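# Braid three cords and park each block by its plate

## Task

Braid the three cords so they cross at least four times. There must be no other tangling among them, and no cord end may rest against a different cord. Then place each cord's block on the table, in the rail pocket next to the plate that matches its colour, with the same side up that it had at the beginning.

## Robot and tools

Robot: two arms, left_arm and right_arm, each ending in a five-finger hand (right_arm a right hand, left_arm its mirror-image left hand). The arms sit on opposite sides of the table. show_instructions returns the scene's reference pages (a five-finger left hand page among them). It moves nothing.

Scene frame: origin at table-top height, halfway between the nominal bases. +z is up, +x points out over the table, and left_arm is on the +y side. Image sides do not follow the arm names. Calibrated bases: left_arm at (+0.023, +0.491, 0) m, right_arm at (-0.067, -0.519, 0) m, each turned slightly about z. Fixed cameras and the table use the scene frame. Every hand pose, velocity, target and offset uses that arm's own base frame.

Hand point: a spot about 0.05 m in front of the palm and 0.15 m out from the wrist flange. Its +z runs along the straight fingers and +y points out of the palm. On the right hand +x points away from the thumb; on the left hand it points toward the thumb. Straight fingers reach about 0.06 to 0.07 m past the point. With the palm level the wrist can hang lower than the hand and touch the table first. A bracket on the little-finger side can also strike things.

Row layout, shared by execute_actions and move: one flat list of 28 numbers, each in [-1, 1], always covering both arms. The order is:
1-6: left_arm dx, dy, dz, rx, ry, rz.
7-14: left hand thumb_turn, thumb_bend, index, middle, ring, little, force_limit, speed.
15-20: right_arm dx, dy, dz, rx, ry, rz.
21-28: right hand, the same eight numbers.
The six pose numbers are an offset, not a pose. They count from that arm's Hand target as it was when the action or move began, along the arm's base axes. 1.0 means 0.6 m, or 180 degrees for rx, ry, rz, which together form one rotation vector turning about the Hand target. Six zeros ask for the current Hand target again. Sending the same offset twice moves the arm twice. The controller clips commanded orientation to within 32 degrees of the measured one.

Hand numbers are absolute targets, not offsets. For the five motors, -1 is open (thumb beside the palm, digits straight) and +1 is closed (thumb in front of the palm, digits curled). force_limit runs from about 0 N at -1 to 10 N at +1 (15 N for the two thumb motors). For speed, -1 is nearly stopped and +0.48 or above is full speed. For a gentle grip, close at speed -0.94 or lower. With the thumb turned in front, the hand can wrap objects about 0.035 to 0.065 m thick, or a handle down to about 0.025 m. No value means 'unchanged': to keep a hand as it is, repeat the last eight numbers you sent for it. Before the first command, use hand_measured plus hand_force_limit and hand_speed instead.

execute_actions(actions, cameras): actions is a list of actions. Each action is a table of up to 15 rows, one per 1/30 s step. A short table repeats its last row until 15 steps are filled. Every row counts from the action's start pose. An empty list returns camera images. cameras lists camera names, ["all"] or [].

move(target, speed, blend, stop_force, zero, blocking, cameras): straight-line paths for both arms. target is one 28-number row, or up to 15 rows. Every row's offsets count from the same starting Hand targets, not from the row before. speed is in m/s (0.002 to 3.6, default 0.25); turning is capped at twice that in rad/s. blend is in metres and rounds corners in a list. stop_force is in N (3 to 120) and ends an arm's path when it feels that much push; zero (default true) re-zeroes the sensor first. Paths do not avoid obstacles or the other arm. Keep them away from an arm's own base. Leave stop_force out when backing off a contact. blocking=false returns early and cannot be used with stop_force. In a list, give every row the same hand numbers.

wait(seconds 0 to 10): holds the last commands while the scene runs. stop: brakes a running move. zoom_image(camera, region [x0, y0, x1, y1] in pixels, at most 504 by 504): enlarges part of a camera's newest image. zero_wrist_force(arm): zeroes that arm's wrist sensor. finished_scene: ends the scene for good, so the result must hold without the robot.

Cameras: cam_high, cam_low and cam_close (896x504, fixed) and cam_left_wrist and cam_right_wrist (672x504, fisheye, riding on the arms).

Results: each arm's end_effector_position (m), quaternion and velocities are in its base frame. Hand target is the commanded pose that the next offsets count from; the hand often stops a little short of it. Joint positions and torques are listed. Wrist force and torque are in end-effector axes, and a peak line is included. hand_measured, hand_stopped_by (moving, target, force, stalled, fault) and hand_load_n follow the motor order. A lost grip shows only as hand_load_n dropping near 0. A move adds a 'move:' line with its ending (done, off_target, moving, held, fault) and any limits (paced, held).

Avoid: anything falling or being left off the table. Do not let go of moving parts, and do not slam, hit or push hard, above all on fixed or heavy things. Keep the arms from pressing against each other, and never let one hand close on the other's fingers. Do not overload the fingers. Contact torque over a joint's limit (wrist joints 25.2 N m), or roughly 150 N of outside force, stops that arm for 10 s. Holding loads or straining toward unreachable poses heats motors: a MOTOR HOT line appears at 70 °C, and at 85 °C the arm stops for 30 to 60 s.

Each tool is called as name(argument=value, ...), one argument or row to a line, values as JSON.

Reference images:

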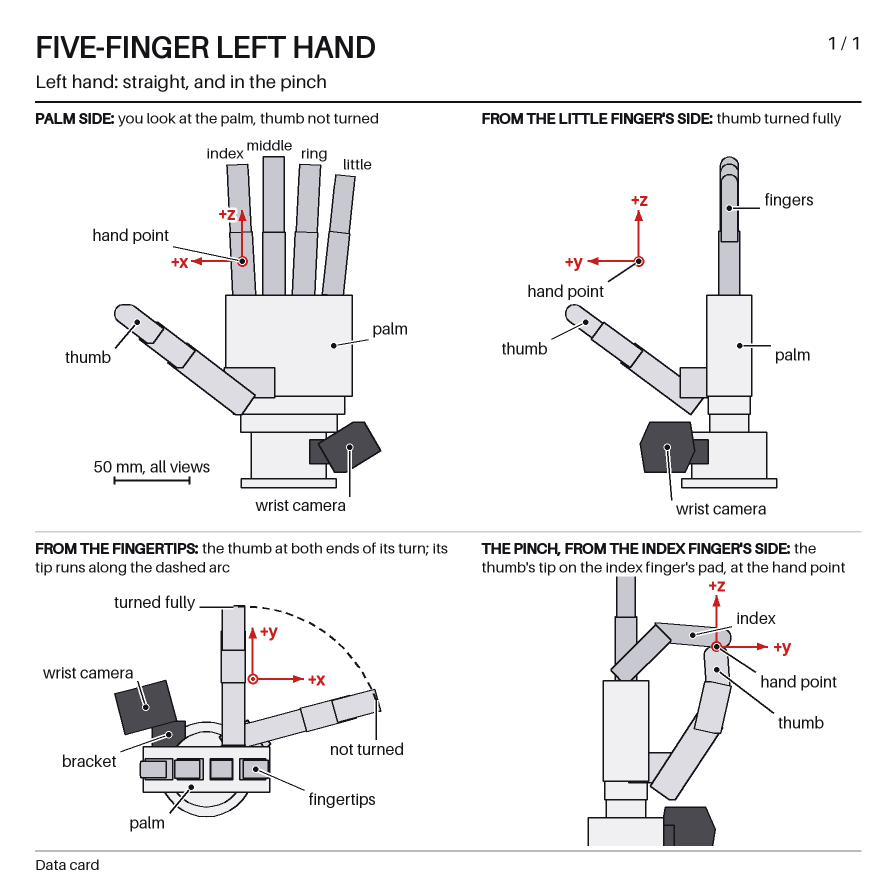

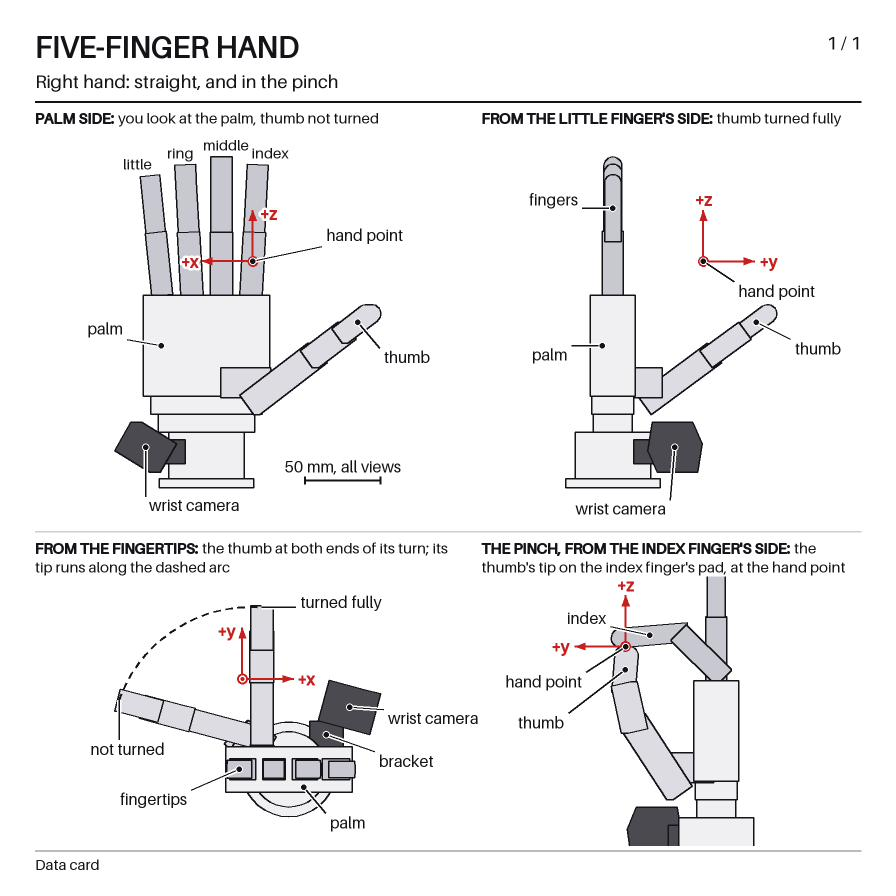

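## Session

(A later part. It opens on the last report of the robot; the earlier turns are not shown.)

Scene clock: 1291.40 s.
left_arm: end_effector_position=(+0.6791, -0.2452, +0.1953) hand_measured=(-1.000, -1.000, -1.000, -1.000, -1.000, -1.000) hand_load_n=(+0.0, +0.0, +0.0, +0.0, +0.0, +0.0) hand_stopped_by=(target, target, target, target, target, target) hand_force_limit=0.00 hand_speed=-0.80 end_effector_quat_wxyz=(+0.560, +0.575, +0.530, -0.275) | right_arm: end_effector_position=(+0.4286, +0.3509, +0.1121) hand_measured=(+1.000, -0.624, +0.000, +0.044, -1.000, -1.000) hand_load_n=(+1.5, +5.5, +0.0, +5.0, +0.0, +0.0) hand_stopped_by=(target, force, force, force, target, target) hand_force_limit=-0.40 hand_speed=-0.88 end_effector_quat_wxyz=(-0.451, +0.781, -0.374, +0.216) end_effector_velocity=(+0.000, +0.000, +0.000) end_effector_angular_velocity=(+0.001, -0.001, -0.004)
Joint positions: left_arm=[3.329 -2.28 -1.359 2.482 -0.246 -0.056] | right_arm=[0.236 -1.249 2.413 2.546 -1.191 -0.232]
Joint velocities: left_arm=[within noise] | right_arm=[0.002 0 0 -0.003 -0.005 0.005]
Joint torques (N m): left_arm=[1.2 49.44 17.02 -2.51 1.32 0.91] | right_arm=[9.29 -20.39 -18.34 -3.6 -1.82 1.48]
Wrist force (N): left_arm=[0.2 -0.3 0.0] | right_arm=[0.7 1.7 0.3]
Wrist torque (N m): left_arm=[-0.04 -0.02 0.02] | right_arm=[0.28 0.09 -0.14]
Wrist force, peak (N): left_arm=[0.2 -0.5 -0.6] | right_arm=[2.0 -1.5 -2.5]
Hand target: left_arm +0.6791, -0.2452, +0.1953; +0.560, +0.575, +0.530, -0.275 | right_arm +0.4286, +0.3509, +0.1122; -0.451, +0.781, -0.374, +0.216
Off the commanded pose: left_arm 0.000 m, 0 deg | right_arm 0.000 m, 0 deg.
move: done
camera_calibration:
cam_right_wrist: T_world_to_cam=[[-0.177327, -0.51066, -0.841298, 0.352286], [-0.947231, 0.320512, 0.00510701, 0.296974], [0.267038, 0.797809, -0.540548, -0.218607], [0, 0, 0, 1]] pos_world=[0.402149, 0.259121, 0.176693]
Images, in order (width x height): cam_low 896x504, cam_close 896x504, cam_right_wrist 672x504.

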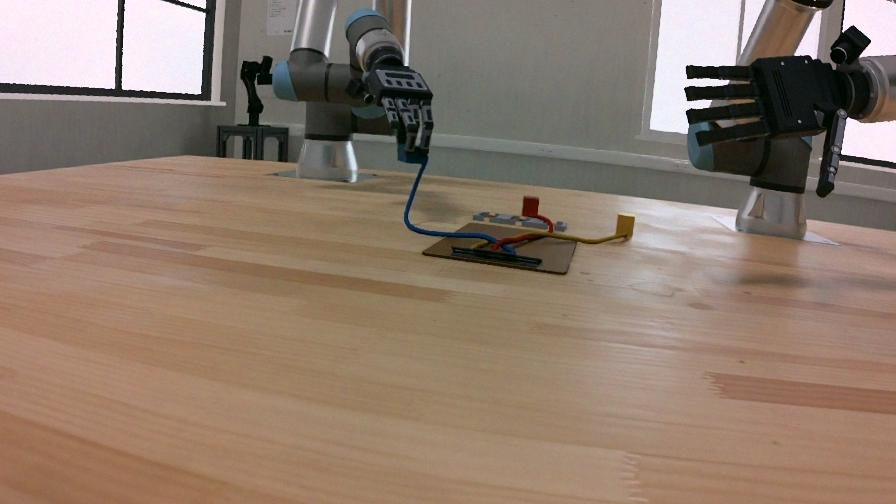

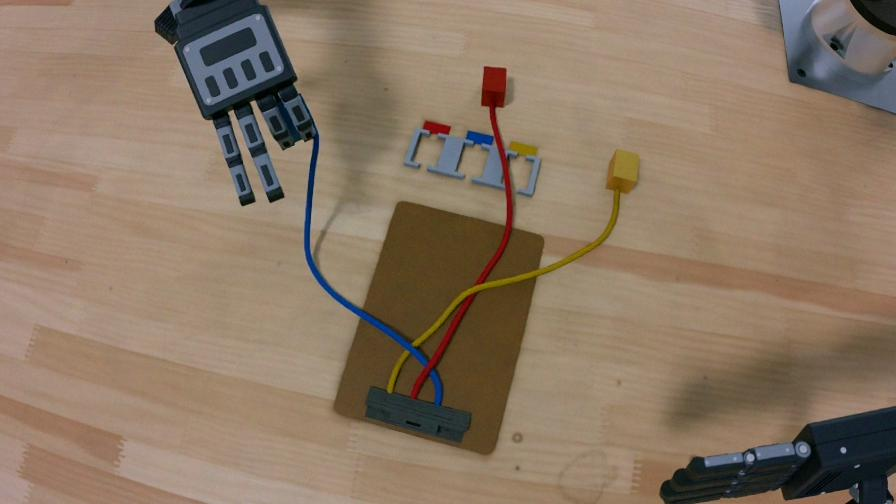

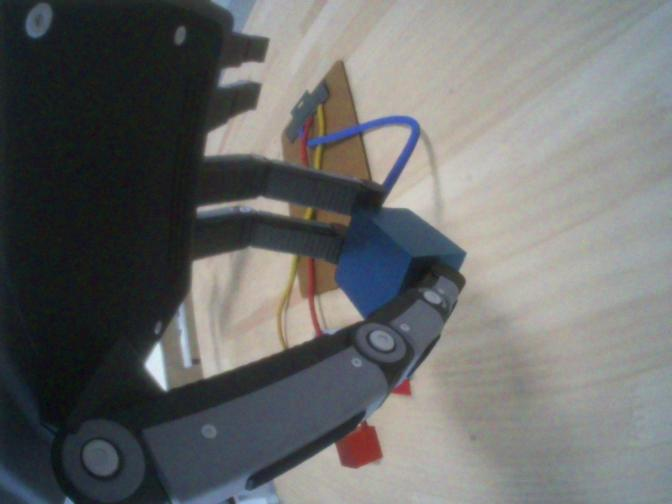

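move(
  target=[0,0,0,0,0,0,-1,-1,-1,-1,-1,-1,0.0,-0.8,0,0,0.03,-0.2817,-0.2261,0,1.0,-0.45,0.15,0.15,-1,-1,-0.4,-0.88],
  speed=0.15,
  cameras=["cam_close","cam_low","cam_high","cam_right_wrist"],
)

zoom_image(
  camera="cam_low",
  region=[330, 60, 530, 260],
)

Scene clock: 1305.43 s.
left_arm: end_effector_position=(+0.6791, -0.2452, +0.1953) hand_measured=(-1.000, -1.000, -1.000, -1.000, -1.000, -1.000) hand_load_n=(+0.0, +0.0, +0.0, +0.0, +0.0, +0.0) hand_stopped_by=(target, target, target, target, target, target) hand_force_limit=0.00 hand_speed=-0.80 end_effector_quat_wxyz=(+0.560, +0.575, +0.530, -0.275) | right_arm: end_effector_position=(+0.4286, +0.3510, +0.1302) hand_measured=(+1.000, -0.624, +0.000, +0.044, -1.000, -1.000) hand_load_n=(+2.0, +5.5, +0.0, +5.5, +0.0, +0.0) hand_stopped_by=(target, force, force, force, target, target) hand_force_limit=-0.40 hand_speed=-0.88 end_effector_quat_wxyz=(-0.179, +0.775, -0.073, +0.602)
Joint positions: left_arm=[3.329 -2.28 -1.359 2.482 -0.246 -0.056] | right_arm=[0.729 -0.97 2.256 2.103 -2.092 -1.062]
Joint torques (N m): left_arm=[1.8 50.64 17.88 -2.32 1.27 0.85] | right_arm=[-6.13 -30.63 -1.51 -2.78 0.3 -1.76]
Wrist force (N): left_arm=[0.2 -0.3 -0.2] | right_arm=[-0.7 1.4 0.2]
Wrist torque (N m): left_arm=[-0.03 -0.02 0.02] | right_arm=[0.21 0.09 -0.07]
Wrist force, peak (N): left_arm=[0.2 -0.5 -0.6] | right_arm=[1.0 2.0 0.4]
Hand target: left_arm +0.6791, -0.2452, +0.1953; +0.560, +0.575, +0.530, -0.275 | right_arm +0.4286, +0.3509, +0.1302; -0.179, +0.775, -0.073, +0.602
Off the commanded pose: left_arm 0.000 m, 0 deg | right_arm 0.000 m, 0 deg.
move: done
camera_calibration:
cam_right_wrist: T_world_to_cam=[[0.196286, -0.975905, -0.0952952, 0.273542], [-0.64532, -0.0553962, -0.761901, 0.399184], [0.738265, 0.211046, -0.640644, -0.191984], [0, 0, 0, 1]] pos_world=[0.345644, 0.329582, 0.207213]
Images, in order (width x height): cam_high 896x504, cam_low 896x504, cam_close 896x504, cam_right_wrist 672x504.

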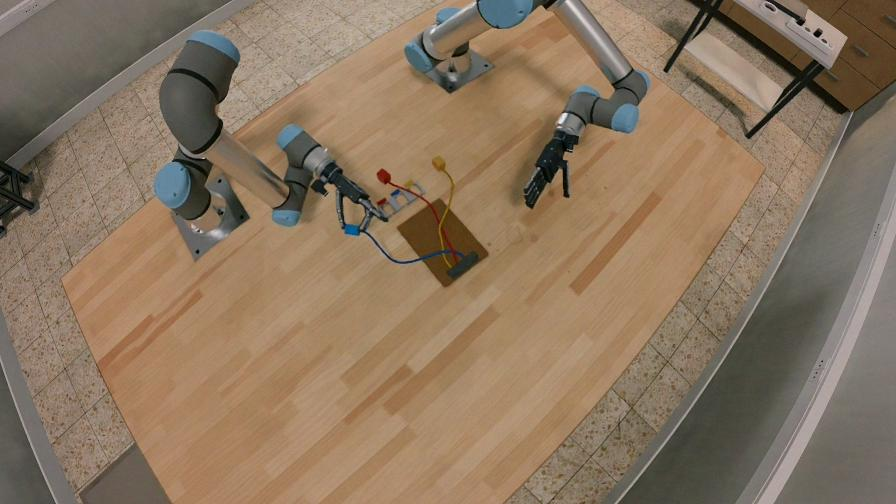

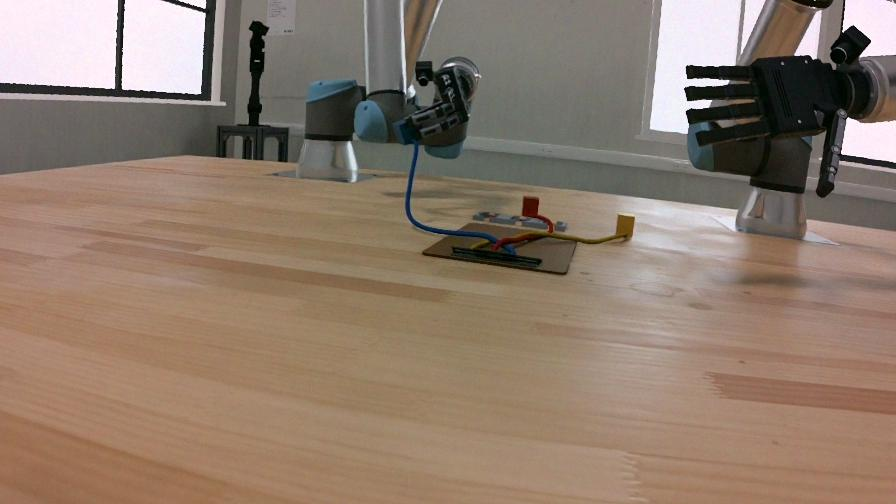

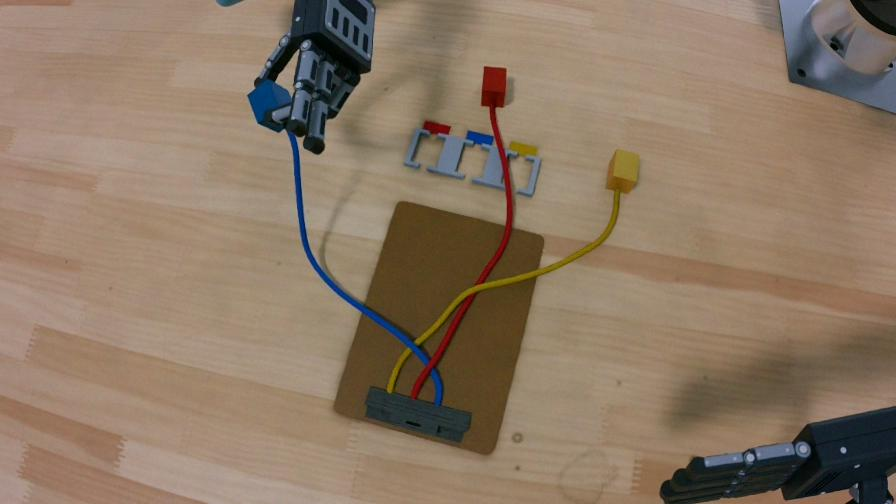

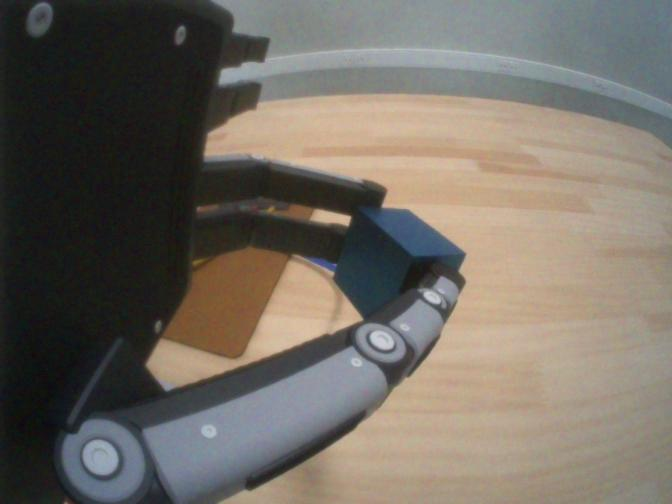

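Scaled by 2.520 from the camera's 896x504 image, which has a finer 1280x720 frame.

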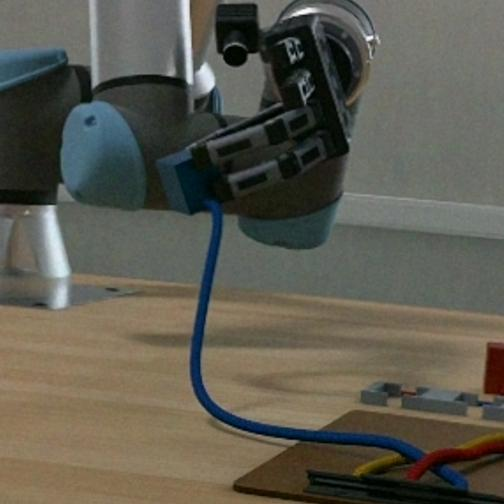

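move(
  target=[0,0,0,0,0,0,-1,-1,-1,-1,-1,-1,0.0,-0.8,0.004,-0.0482,0,-0.1293,0.0764,0.0308,1.0,-0.45,0.15,0.15,-1,-1,-0.4,-0.88],
  speed=0.15,
  cameras=["cam_close","cam_low","cam_high","cam_right_wrist"],
)

zoom_image(
  camera="cam_low",
  region=[330, 60, 530, 260],
)

zoom_image(
  camera="cam_close",
  region=[200, 0, 400, 200],
)

Scene clock: 1479.57 s.
left_arm: end_effector_position=(+0.6791, -0.2452, +0.1953) hand_measured=(-1.000, -1.000, -1.000, -1.000, -1.000, -1.000) hand_load_n=(+0.0, +0.0, +0.0, +0.0, +0.0, +0.0) hand_stopped_by=(target, target, target, target, target, target) hand_force_limit=0.00 hand_speed=-0.80 end_effector_quat_wxyz=(+0.560, +0.575, +0.530, -0.275) | right_arm: end_effector_position=(+0.4311, +0.3220, +0.1302) hand_measured=(+1.000, -0.624, +0.000, +0.044, -1.000, -1.000) hand_load_n=(+2.5, +5.0, -0.5, +5.5, +0.0, +0.0) hand_stopped_by=(target, force, force, force, target, target) hand_force_limit=-0.40 hand_speed=-0.88 end_effector_quat_wxyz=(-0.038, +0.864, +0.066, +0.498)
Joint positions: left_arm=[3.329 -2.28 -1.359 2.482 -0.246 -0.056] | right_arm=[0.678 -1.163 2.285 2.609 -2.021 -1.287]
Joint torques (N m): left_arm=[1.73 49.78 15.99 -2.55 1.44 1.24] | right_arm=[9.24 -28.33 -7.44 -1.4 -2.14 -0.27]
Wrist force (N): left_arm=[0.2 0.0 -0.4] | right_arm=[-0.7 0.7 -0.1]
Wrist torque (N m): left_arm=[0.03 -0.05 0.02] | right_arm=[0.32 0.17 -0.04]
Wrist force, peak (N): left_arm=[0.0 -0.5 -0.6] | right_arm=[-0.8 1.6 0.2]
Hand target: left_arm +0.6791, -0.2452, +0.1953; +0.560, +0.575, +0.530, -0.275 | right_arm +0.4310, +0.3220, +0.1302; -0.038, +0.864, +0.066, +0.498
Off the commanded pose: left_arm 0.000 m, 0 deg | right_arm 0.000 m, 0 deg.
move: done
camera_calibration:
cam_right_wrist: T_world_to_cam=[[0.307002, -0.921944, 0.236154, 0.136422], [-0.777362, -0.386071, -0.496646, 0.528079], [0.549052, -0.0311059, -0.835209, -0.00272328], [0, 0, 0, 1]] pos_world=[0.370122, 0.329566, 0.227777]
Images, in order (width x height): cam_high 896x504, cam_low 896x504, cam_close 896x504, cam_right_wrist 672x504.

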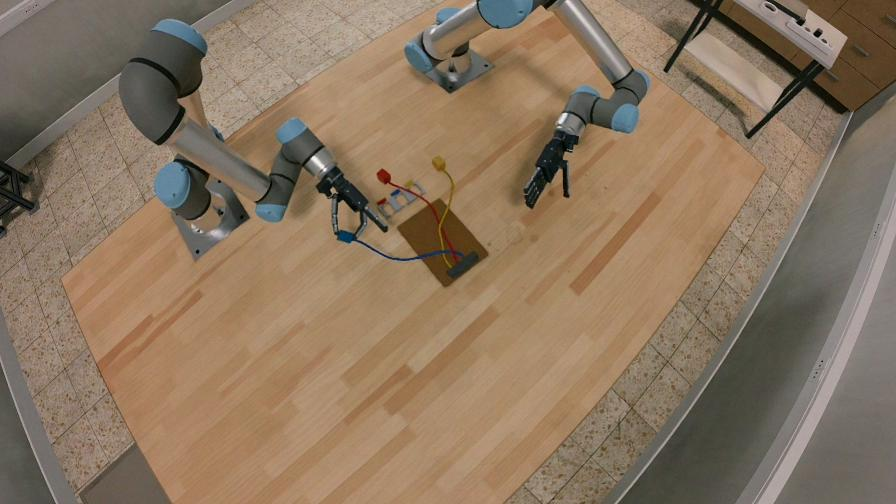

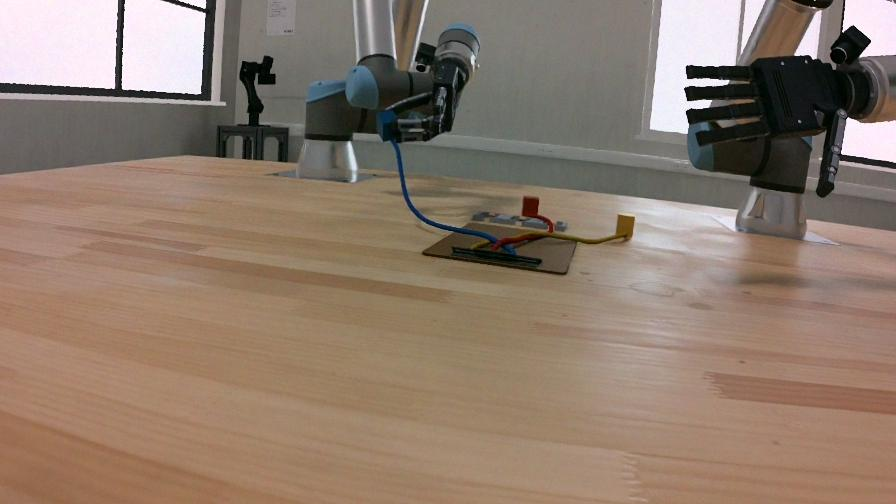

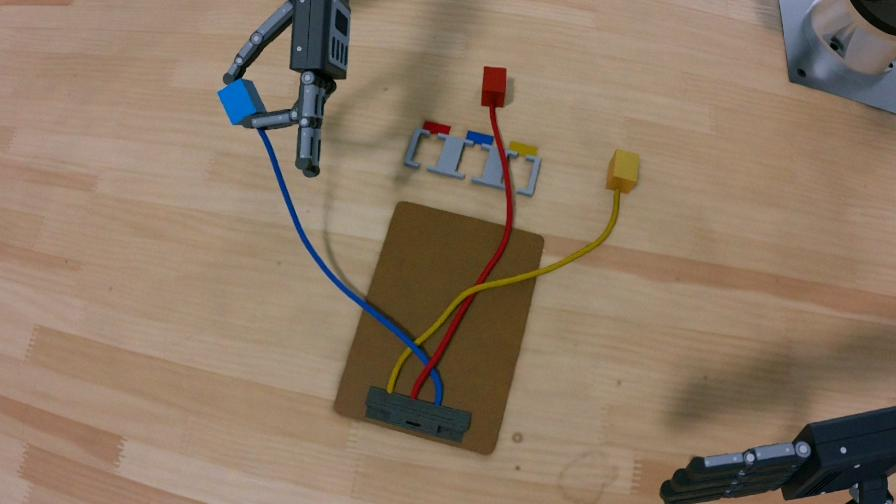

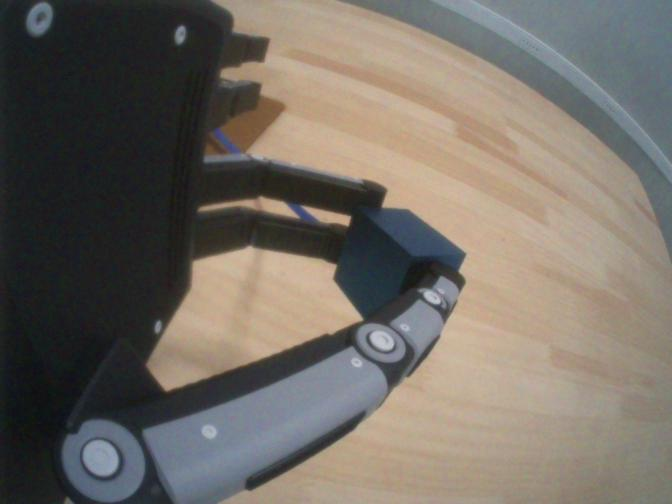

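Scaled by 2.520 from the camera's 896x504 image, which has a finer 1280x720 frame.

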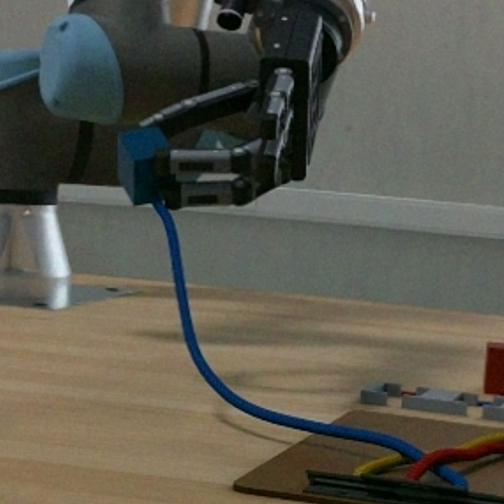

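Scaled by 2.520 from the camera's 896x504 image, which has a finer 1280x720 frame.

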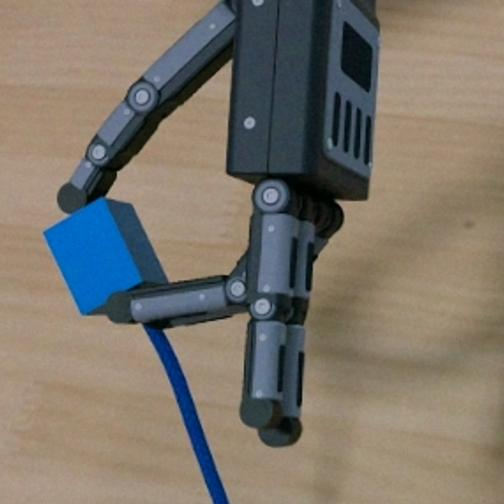

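move(
  target=[0,0,0,0,0,0,-1,-1,-1,-1,-1,-1,0.0,-0.8,0,0,-0.18,0,0,0,1.0,-0.45,0.15,0.15,-1,-1,-0.4,-0.88],
  speed=0.06,
  stop_force=5,
  cameras=["cam_close","cam_low","cam_high","cam_right_wrist"],
)

zoom_image(
  camera="cam_low",
  region=[330, 100, 530, 260],
)

zoom_image(
  camera="cam_close",
  region=[200, 20, 400, 220],
)

Scene clock: 1491.83 s.
left_arm: end_effector_position=(+0.6791, -0.2452, +0.1953) hand_measured=(-1.000, -1.000, -1.000, -1.000, -1.000, -1.000) hand_load_n=(+0.0, +0.0, +0.0, +0.0, +0.0, +0.5) hand_stopped_by=(target, target, target, target, target, target) hand_force_limit=0.00 hand_speed=-0.80 end_effector_quat_wxyz=(+0.560, +0.575, +0.530, -0.275) | right_arm: end_effector_position=(+0.4310, +0.3220, +0.0222) hand_measured=(+1.000, -0.624, +0.000, +0.044, -1.000, -1.000) hand_load_n=(+2.0, +5.0, +0.0, +5.0, +0.0, +0.0) hand_stopped_by=(target, force, force, force, target, target) hand_force_limit=-0.40 hand_speed=-0.88 end_effector_quat_wxyz=(-0.038, +0.864, +0.066, +0.498)
Joint positions: left_arm=[3.329 -2.28 -1.359 2.482 -0.246 -0.056] | right_arm=[0.679 -0.842 2.271 2.302 -2.021 -1.288]
Joint torques (N m): left_arm=[2.76 48.96 18.18 -2.68 1.21 0.97] | right_arm=[5.41 -28.3 1.44 -3.79 0.23 -2.04]
Wrist force (N): left_arm=[0.2 -0.1 -0.4] | right_arm=[-0.6 0.7 -0.3]
Wrist torque (N m): left_arm=[0.00 -0.04 0.02] | right_arm=[0.31 0.19 -0.05]
Wrist force, peak (N): left_arm=[0.2 0.0 -0.8] | right_arm=[2.0 0.6 -2.7]
Hand target: left_arm +0.6791, -0.2452, +0.1953; +0.560, +0.575, +0.530, -0.275 | right_arm +0.4310, +0.3220, +0.0222; -0.038, +0.864, +0.066, +0.498
Off the commanded pose: left_arm 0.000 m, 0 deg | right_arm 0.000 m, 0 deg.
move: done
camera_calibration:
cam_right_wrist: T_world_to_cam=[[0.307147, -0.921806, 0.236507, 0.1619], [-0.777389, -0.386379, -0.496364, 0.474507], [0.548932, -0.0314013, -0.835277, -0.092856], [0, 0, 0, 1]] pos_world=[0.370122, 0.329664, 0.119677]
Images, in order (width x height): cam_high 896x504, cam_low 896x504, cam_close 896x504, cam_right_wrist 672x504.

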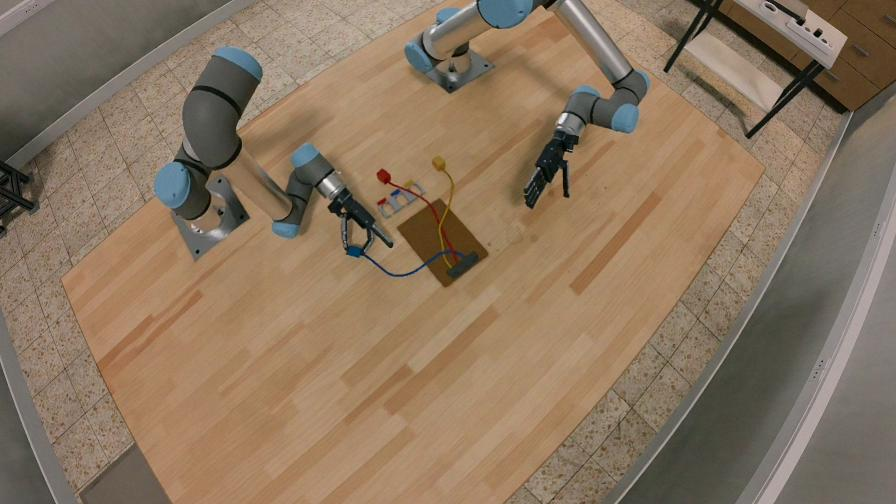

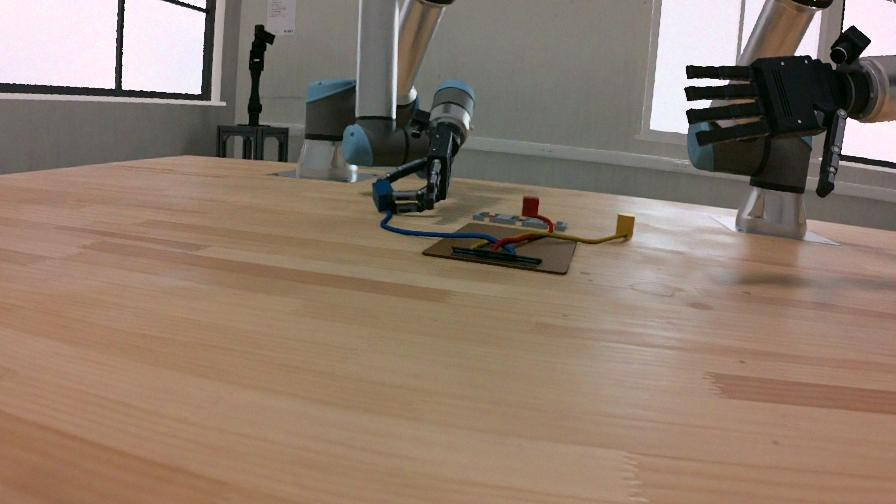

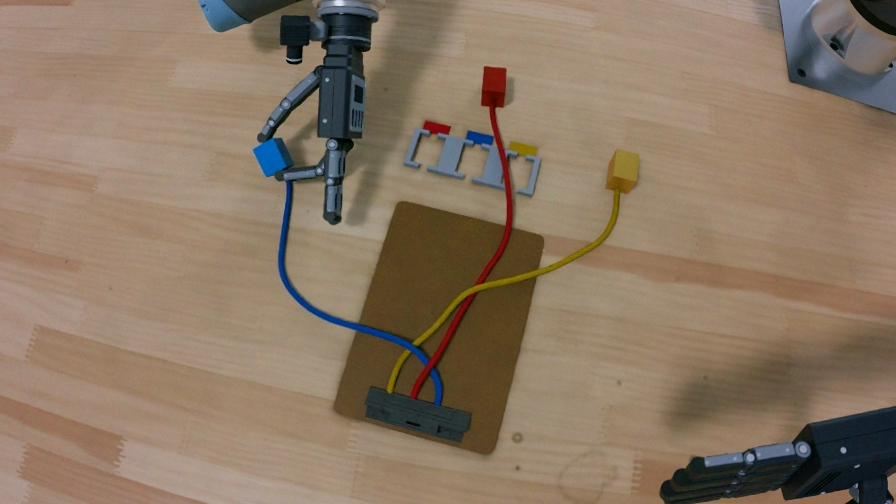

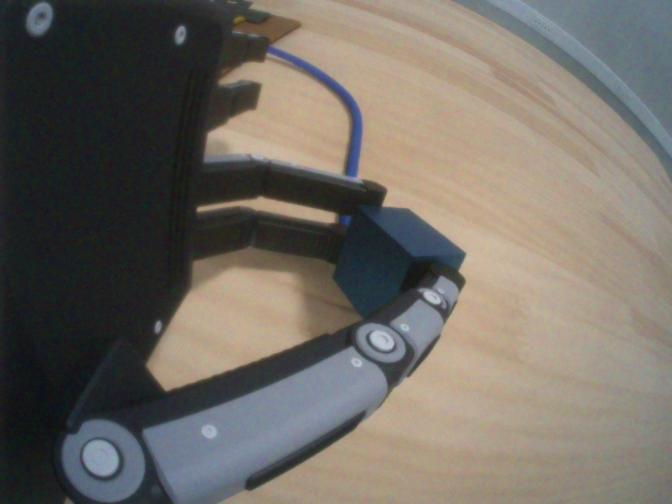

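Scaled by 2.520 from the camera's 896x504 image, which has a finer 1280x720 frame.

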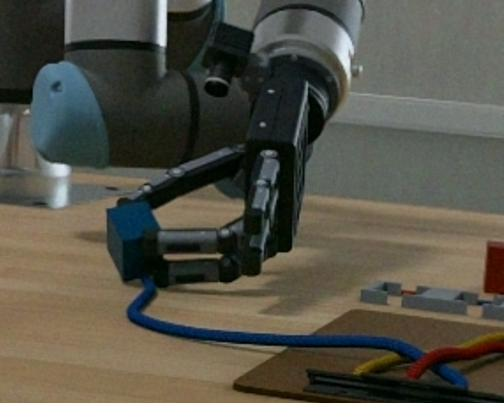

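Scaled by 2.520 from the camera's 896x504 image, which has a finer 1280x720 frame.

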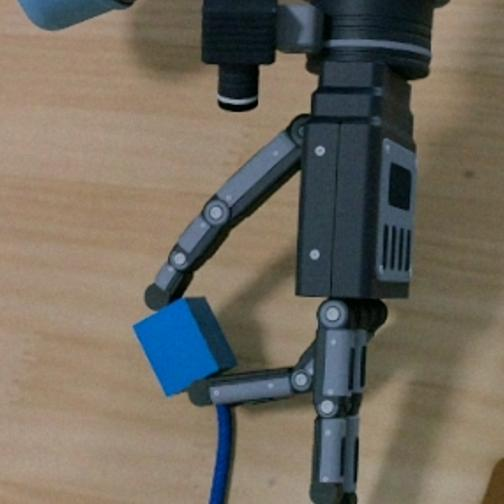

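move(
  target=[
    [0,0,0,0,0,0,-1,-1,-1,-1,-1,-1,0.0,-0.8,0,0,-0.004,0,0,0,1.0,-0.45,0.15,0.15,-1,-1,-0.4,-0.88],
    [0,0,0,0,0,0,-1,-1,-1,-1,-1,-1,0.0,-0.8,0,0,-0.004,0,0,0,1.0,-1,0.15,0.15,-1,-1,-0.4,-0.8],
  ],
  speed=0.03,
  cameras=["cam_close","cam_low","cam_right_wrist"],
)

zoom_image(
  camera="cam_low",
  region=[330, 100, 530, 260],
)

zoom_image(
  camera="cam_close",
  region=[200, 20, 400, 220],
)

Scene clock: 1503.03 s.
left_arm: end_effector_position=(+0.6791, -0.2452, +0.1953) hand_measured=(-1.000, -1.000, -1.000, -1.000, -1.000, -1.000) hand_load_n=(+0.0, +0.0, +0.0, +0.0, +0.0, +0.0) hand_stopped_by=(target, target, target, target, target, target) hand_force_limit=0.00 hand_speed=-0.80 end_effector_quat_wxyz=(+0.560, +0.575, +0.530, -0.275) | right_arm: end_effector_position=(+0.4310, +0.3220, +0.0198) hand_measured=(+1.000, -1.000, +0.000, +0.044, -1.000, -1.000) hand_load_n=(+0.0, +0.0, -2.0, +0.0, +0.0, +0.0) hand_stopped_by=(target, target, force, force, target, target) hand_force_limit=-0.40 hand_speed=-0.80 end_effector_quat_wxyz=(-0.038, +0.864, +0.066, +0.498)
Joint positions: left_arm=[3.329 -2.28 -1.359 2.482 -0.246 -0.056] | right_arm=[0.679 -0.834 2.269 2.296 -2.021 -1.288]
Joint torques (N m): left_arm=[2.15 49.31 16.95 -2.63 1.26 1.28] | right_arm=[4.82 -37.48 3.95 -1.83 -1.11 0.78]
Wrist force (N): left_arm=[0.0 -0.1 -0.3] | right_arm=[7.0 -1.1 -3.4]
Wrist torque (N m): left_arm=[-0.01 0.00 0.00] | right_arm=[0.35 0.33 0.00]
Wrist force, peak (N): left_arm=[0.2 -0.4 -0.6] | right_arm=[11.0 -1.2 -10.5]
Hand target: left_arm +0.6791, -0.2452, +0.1953; +0.560, +0.575, +0.530, -0.275 | right_arm +0.4310, +0.3220, +0.0198; -0.038, +0.864, +0.066, +0.498
Off the commanded pose: left_arm 0.000 m, 0 deg | right_arm 0.000 m, 0 deg.
move: done
camera_calibration:
cam_right_wrist: T_world_to_cam=[[0.307147, -0.921806, 0.236507, 0.162467], [-0.777389, -0.386379, -0.496364, 0.473316], [0.548932, -0.0314013, -0.835277, -0.0948607], [0, 0, 0, 1]] pos_world=[0.370122, 0.329664, 0.117277]
Images, in order (width x height): cam_low 896x504, cam_close 896x504, cam_right_wrist 672x504.

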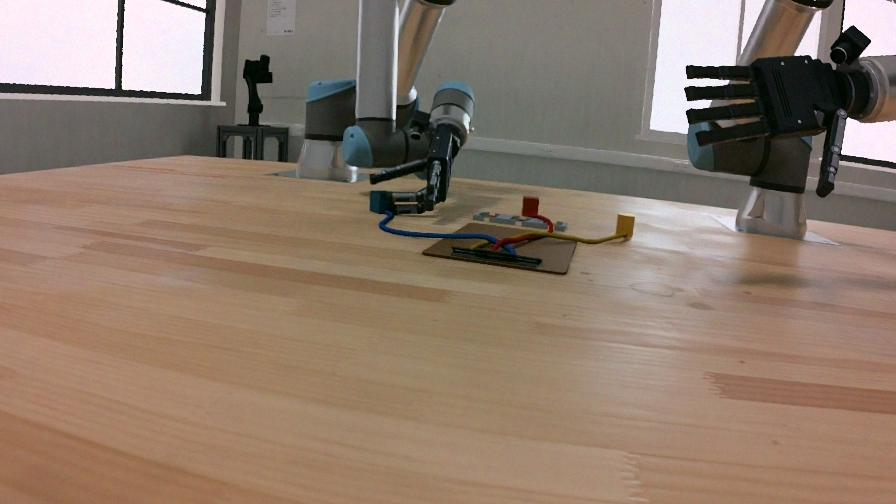

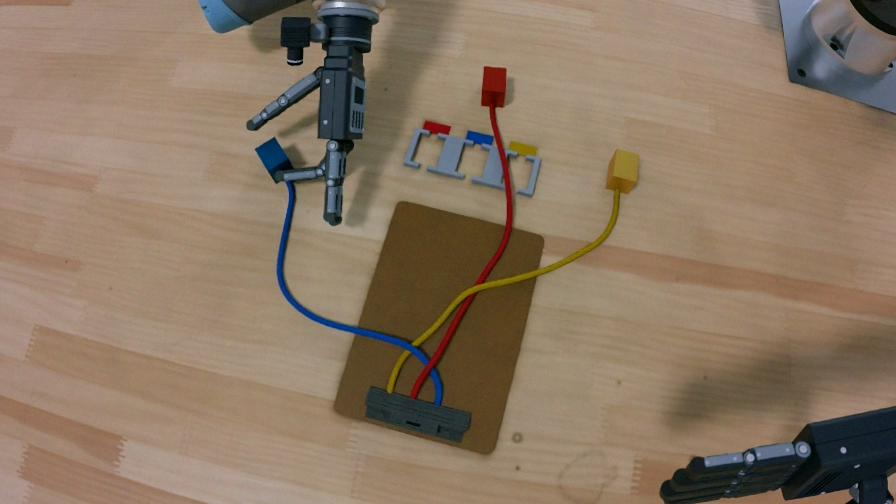

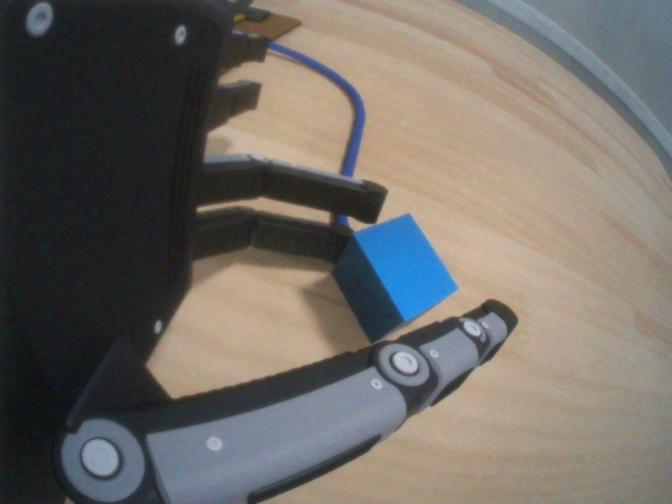

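Scaled by 2.520 from the camera's 896x504 image, which has a finer 1280x720 frame.

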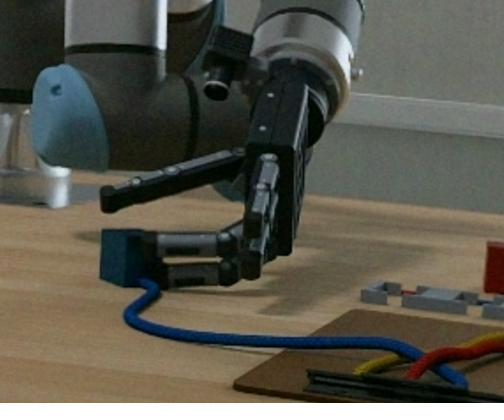

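Scaled by 2.520 from the camera's 896x504 image, which has a finer 1280x720 frame.

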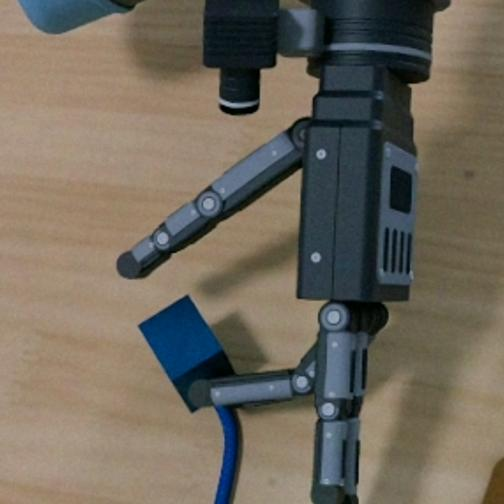

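move(
  target=[
    [0,0,0,0,0,0,-1,-1,-1,-1,-1,-1,0.0,-0.8,0.012,0.002,0.02,0,0,0,1.0,-1,0.15,0.15,-1,-1,-0.4,-0.8],
    [0,0,0,0,0,0,-1,-1,-1,-1,-1,-1,0.0,-0.8,0.012,0.002,0.18,0,0,0,1.0,-1,0.15,0.15,-1,-1,-0.4,-0.8],
    [0,0,0,0,0,0,-1,-1,-1,-1,-1,-1,0.0,-0.8,0.012,0.002,0.19,0.3862,0.1701,-0.1088,1.0,-0.9,-0.5,-0.5,-1,-1,-0.4,-0.7],
  ],
  speed=[0.04,0.1,0.15],
  blend=[0.003,0,0],
  cameras=["cam_close","cam_low","cam_right_wrist"],
)

zoom_image(
  camera="cam_low",
  region=[330, 150, 430, 250],
)

zoom_image(
  camera="cam_close",
  region=[230, 120, 320, 210],
)

Scene clock: 1528.03 s.
left_arm: end_effector_position=(+0.6791, -0.2452, +0.1953) hand_measured=(-1.000, -1.000, -1.000, -1.000, -1.000, -1.000) hand_load_n=(+0.0, +0.0, +0.0, +0.0, +0.0, +0.0) hand_stopped_by=(target, target, target, target, target, target) hand_force_limit=0.00 hand_speed=-0.80 end_effector_quat_wxyz=(+0.560, +0.575, +0.530, -0.275) | right_arm: end_effector_position=(+0.4382, +0.3232, +0.1338) hand_measured=(+1.000, -0.900, -0.500, -0.500, -1.000, -1.000) hand_load_n=(+0.0, +0.0, +0.0, +0.0, +0.0, +0.0) hand_stopped_by=(target, target, target, target, target, target) hand_force_limit=-0.40 hand_speed=-0.70 end_effector_quat_wxyz=(-0.451, +0.781, -0.374, +0.216)
Joint positions: left_arm=[3.329 -2.28 -1.359 2.482 -0.246 -0.056] | right_arm=[0.15 -1.336 2.425 2.642 -1.12 -0.284]
Joint torques (N m): left_arm=[2.49 49.9 16.89 -2.58 1.21 1.4] | right_arm=[9.28 -29.87 -18.84 -3.59 2.08 1.6]
Wrist force (N): left_arm=[0.1 -0.3 -0.1] | right_arm=[0.7 0.9 0.0]
Wrist torque (N m): left_arm=[-0.05 -0.02 0.02] | right_arm=[0.24 0.09 -0.14]
Wrist force, peak (N): left_arm=[0.2 -0.7 -0.6] | right_arm=[7.1 -1.3 -3.3]
Hand target: left_arm +0.6791, -0.2452, +0.1953; +0.560, +0.575, +0.530, -0.275 | right_arm +0.4382, +0.3232, +0.1338; -0.451, +0.781, -0.374, +0.216
Off the commanded pose: left_arm 0.000 m, 0 deg | right_arm 0.000 m, 0 deg.
move: done
camera_calibration:
cam_right_wrist: T_world_to_cam=[[-0.177452, -0.51089, -0.841132, 0.358086], [-0.947298, 0.320311, 0.00529802, 0.314871], [0.266717, 0.797742, -0.540804, -0.187196], [0, 0, 0, 1]] pos_world=[0.411748, 0.23142, 0.198293]
Images, in order (width x height): cam_low 896x504, cam_close 896x504, cam_right_wrist 672x504.

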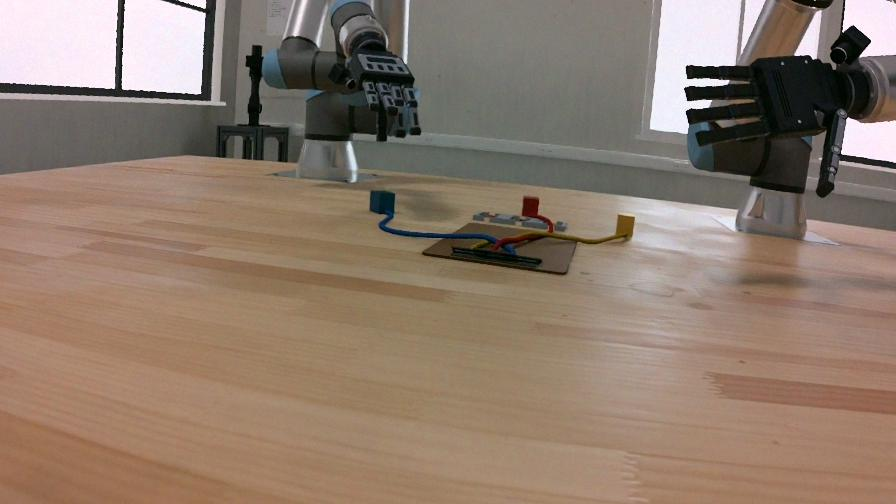

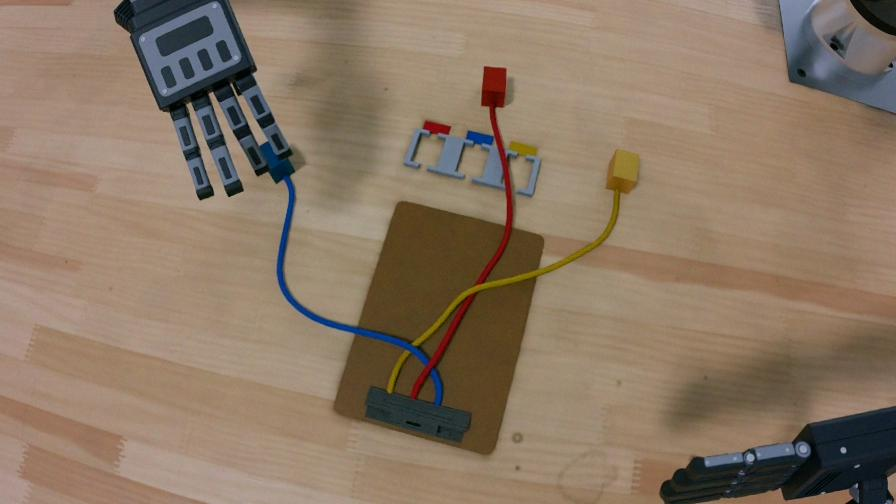

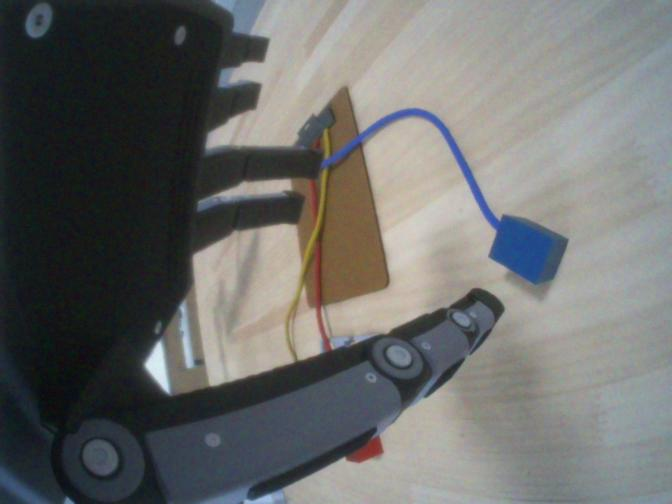

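Scaled by 5.040 from the camera's 896x504 image, which has a finer 1280x720 frame.

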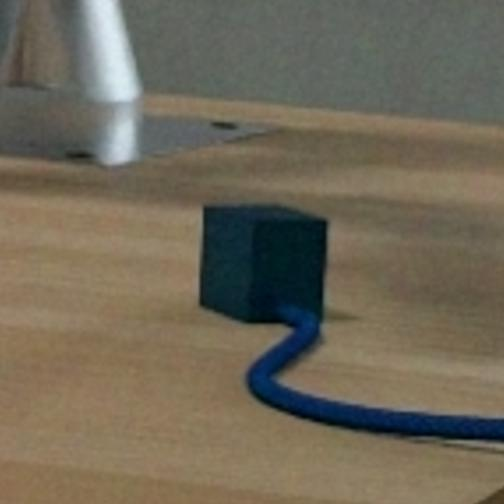

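Scaled by 5.600 from the camera's 896x504 image, which has a finer 1280x720 frame.

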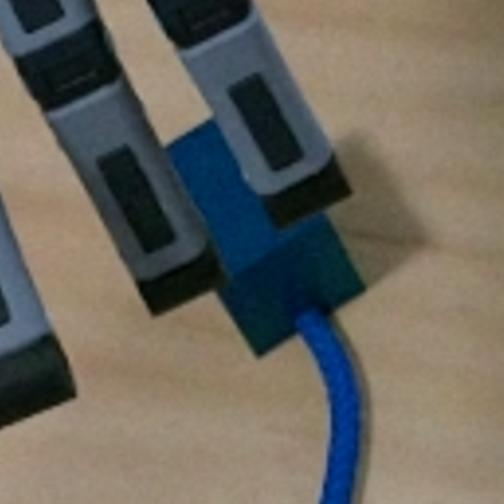

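zoom_image(
  camera="cam_close",
  region=[460, 50, 560, 210],
)

zoom_image(
  camera="cam_close",
  region=[580, 130, 660, 210],
)

zoom_image(
  camera="cam_low",
  region=[460, 180, 660, 280],
)

Scaled by 3.150 from the camera's 896x504 image, which has a finer 1280x720 frame.

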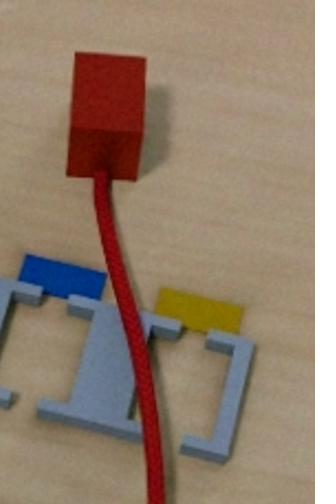

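Scaled by 6.300 from the camera's 896x504 image, which has a finer 1280x720 frame.

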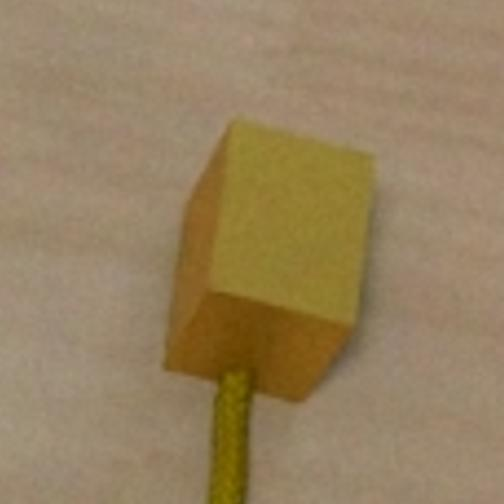

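Scaled by 2.520 from the camera's 896x504 image, which has a finer 1280x720 frame.

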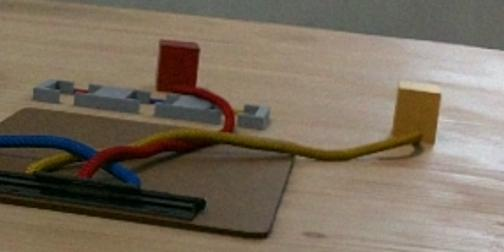

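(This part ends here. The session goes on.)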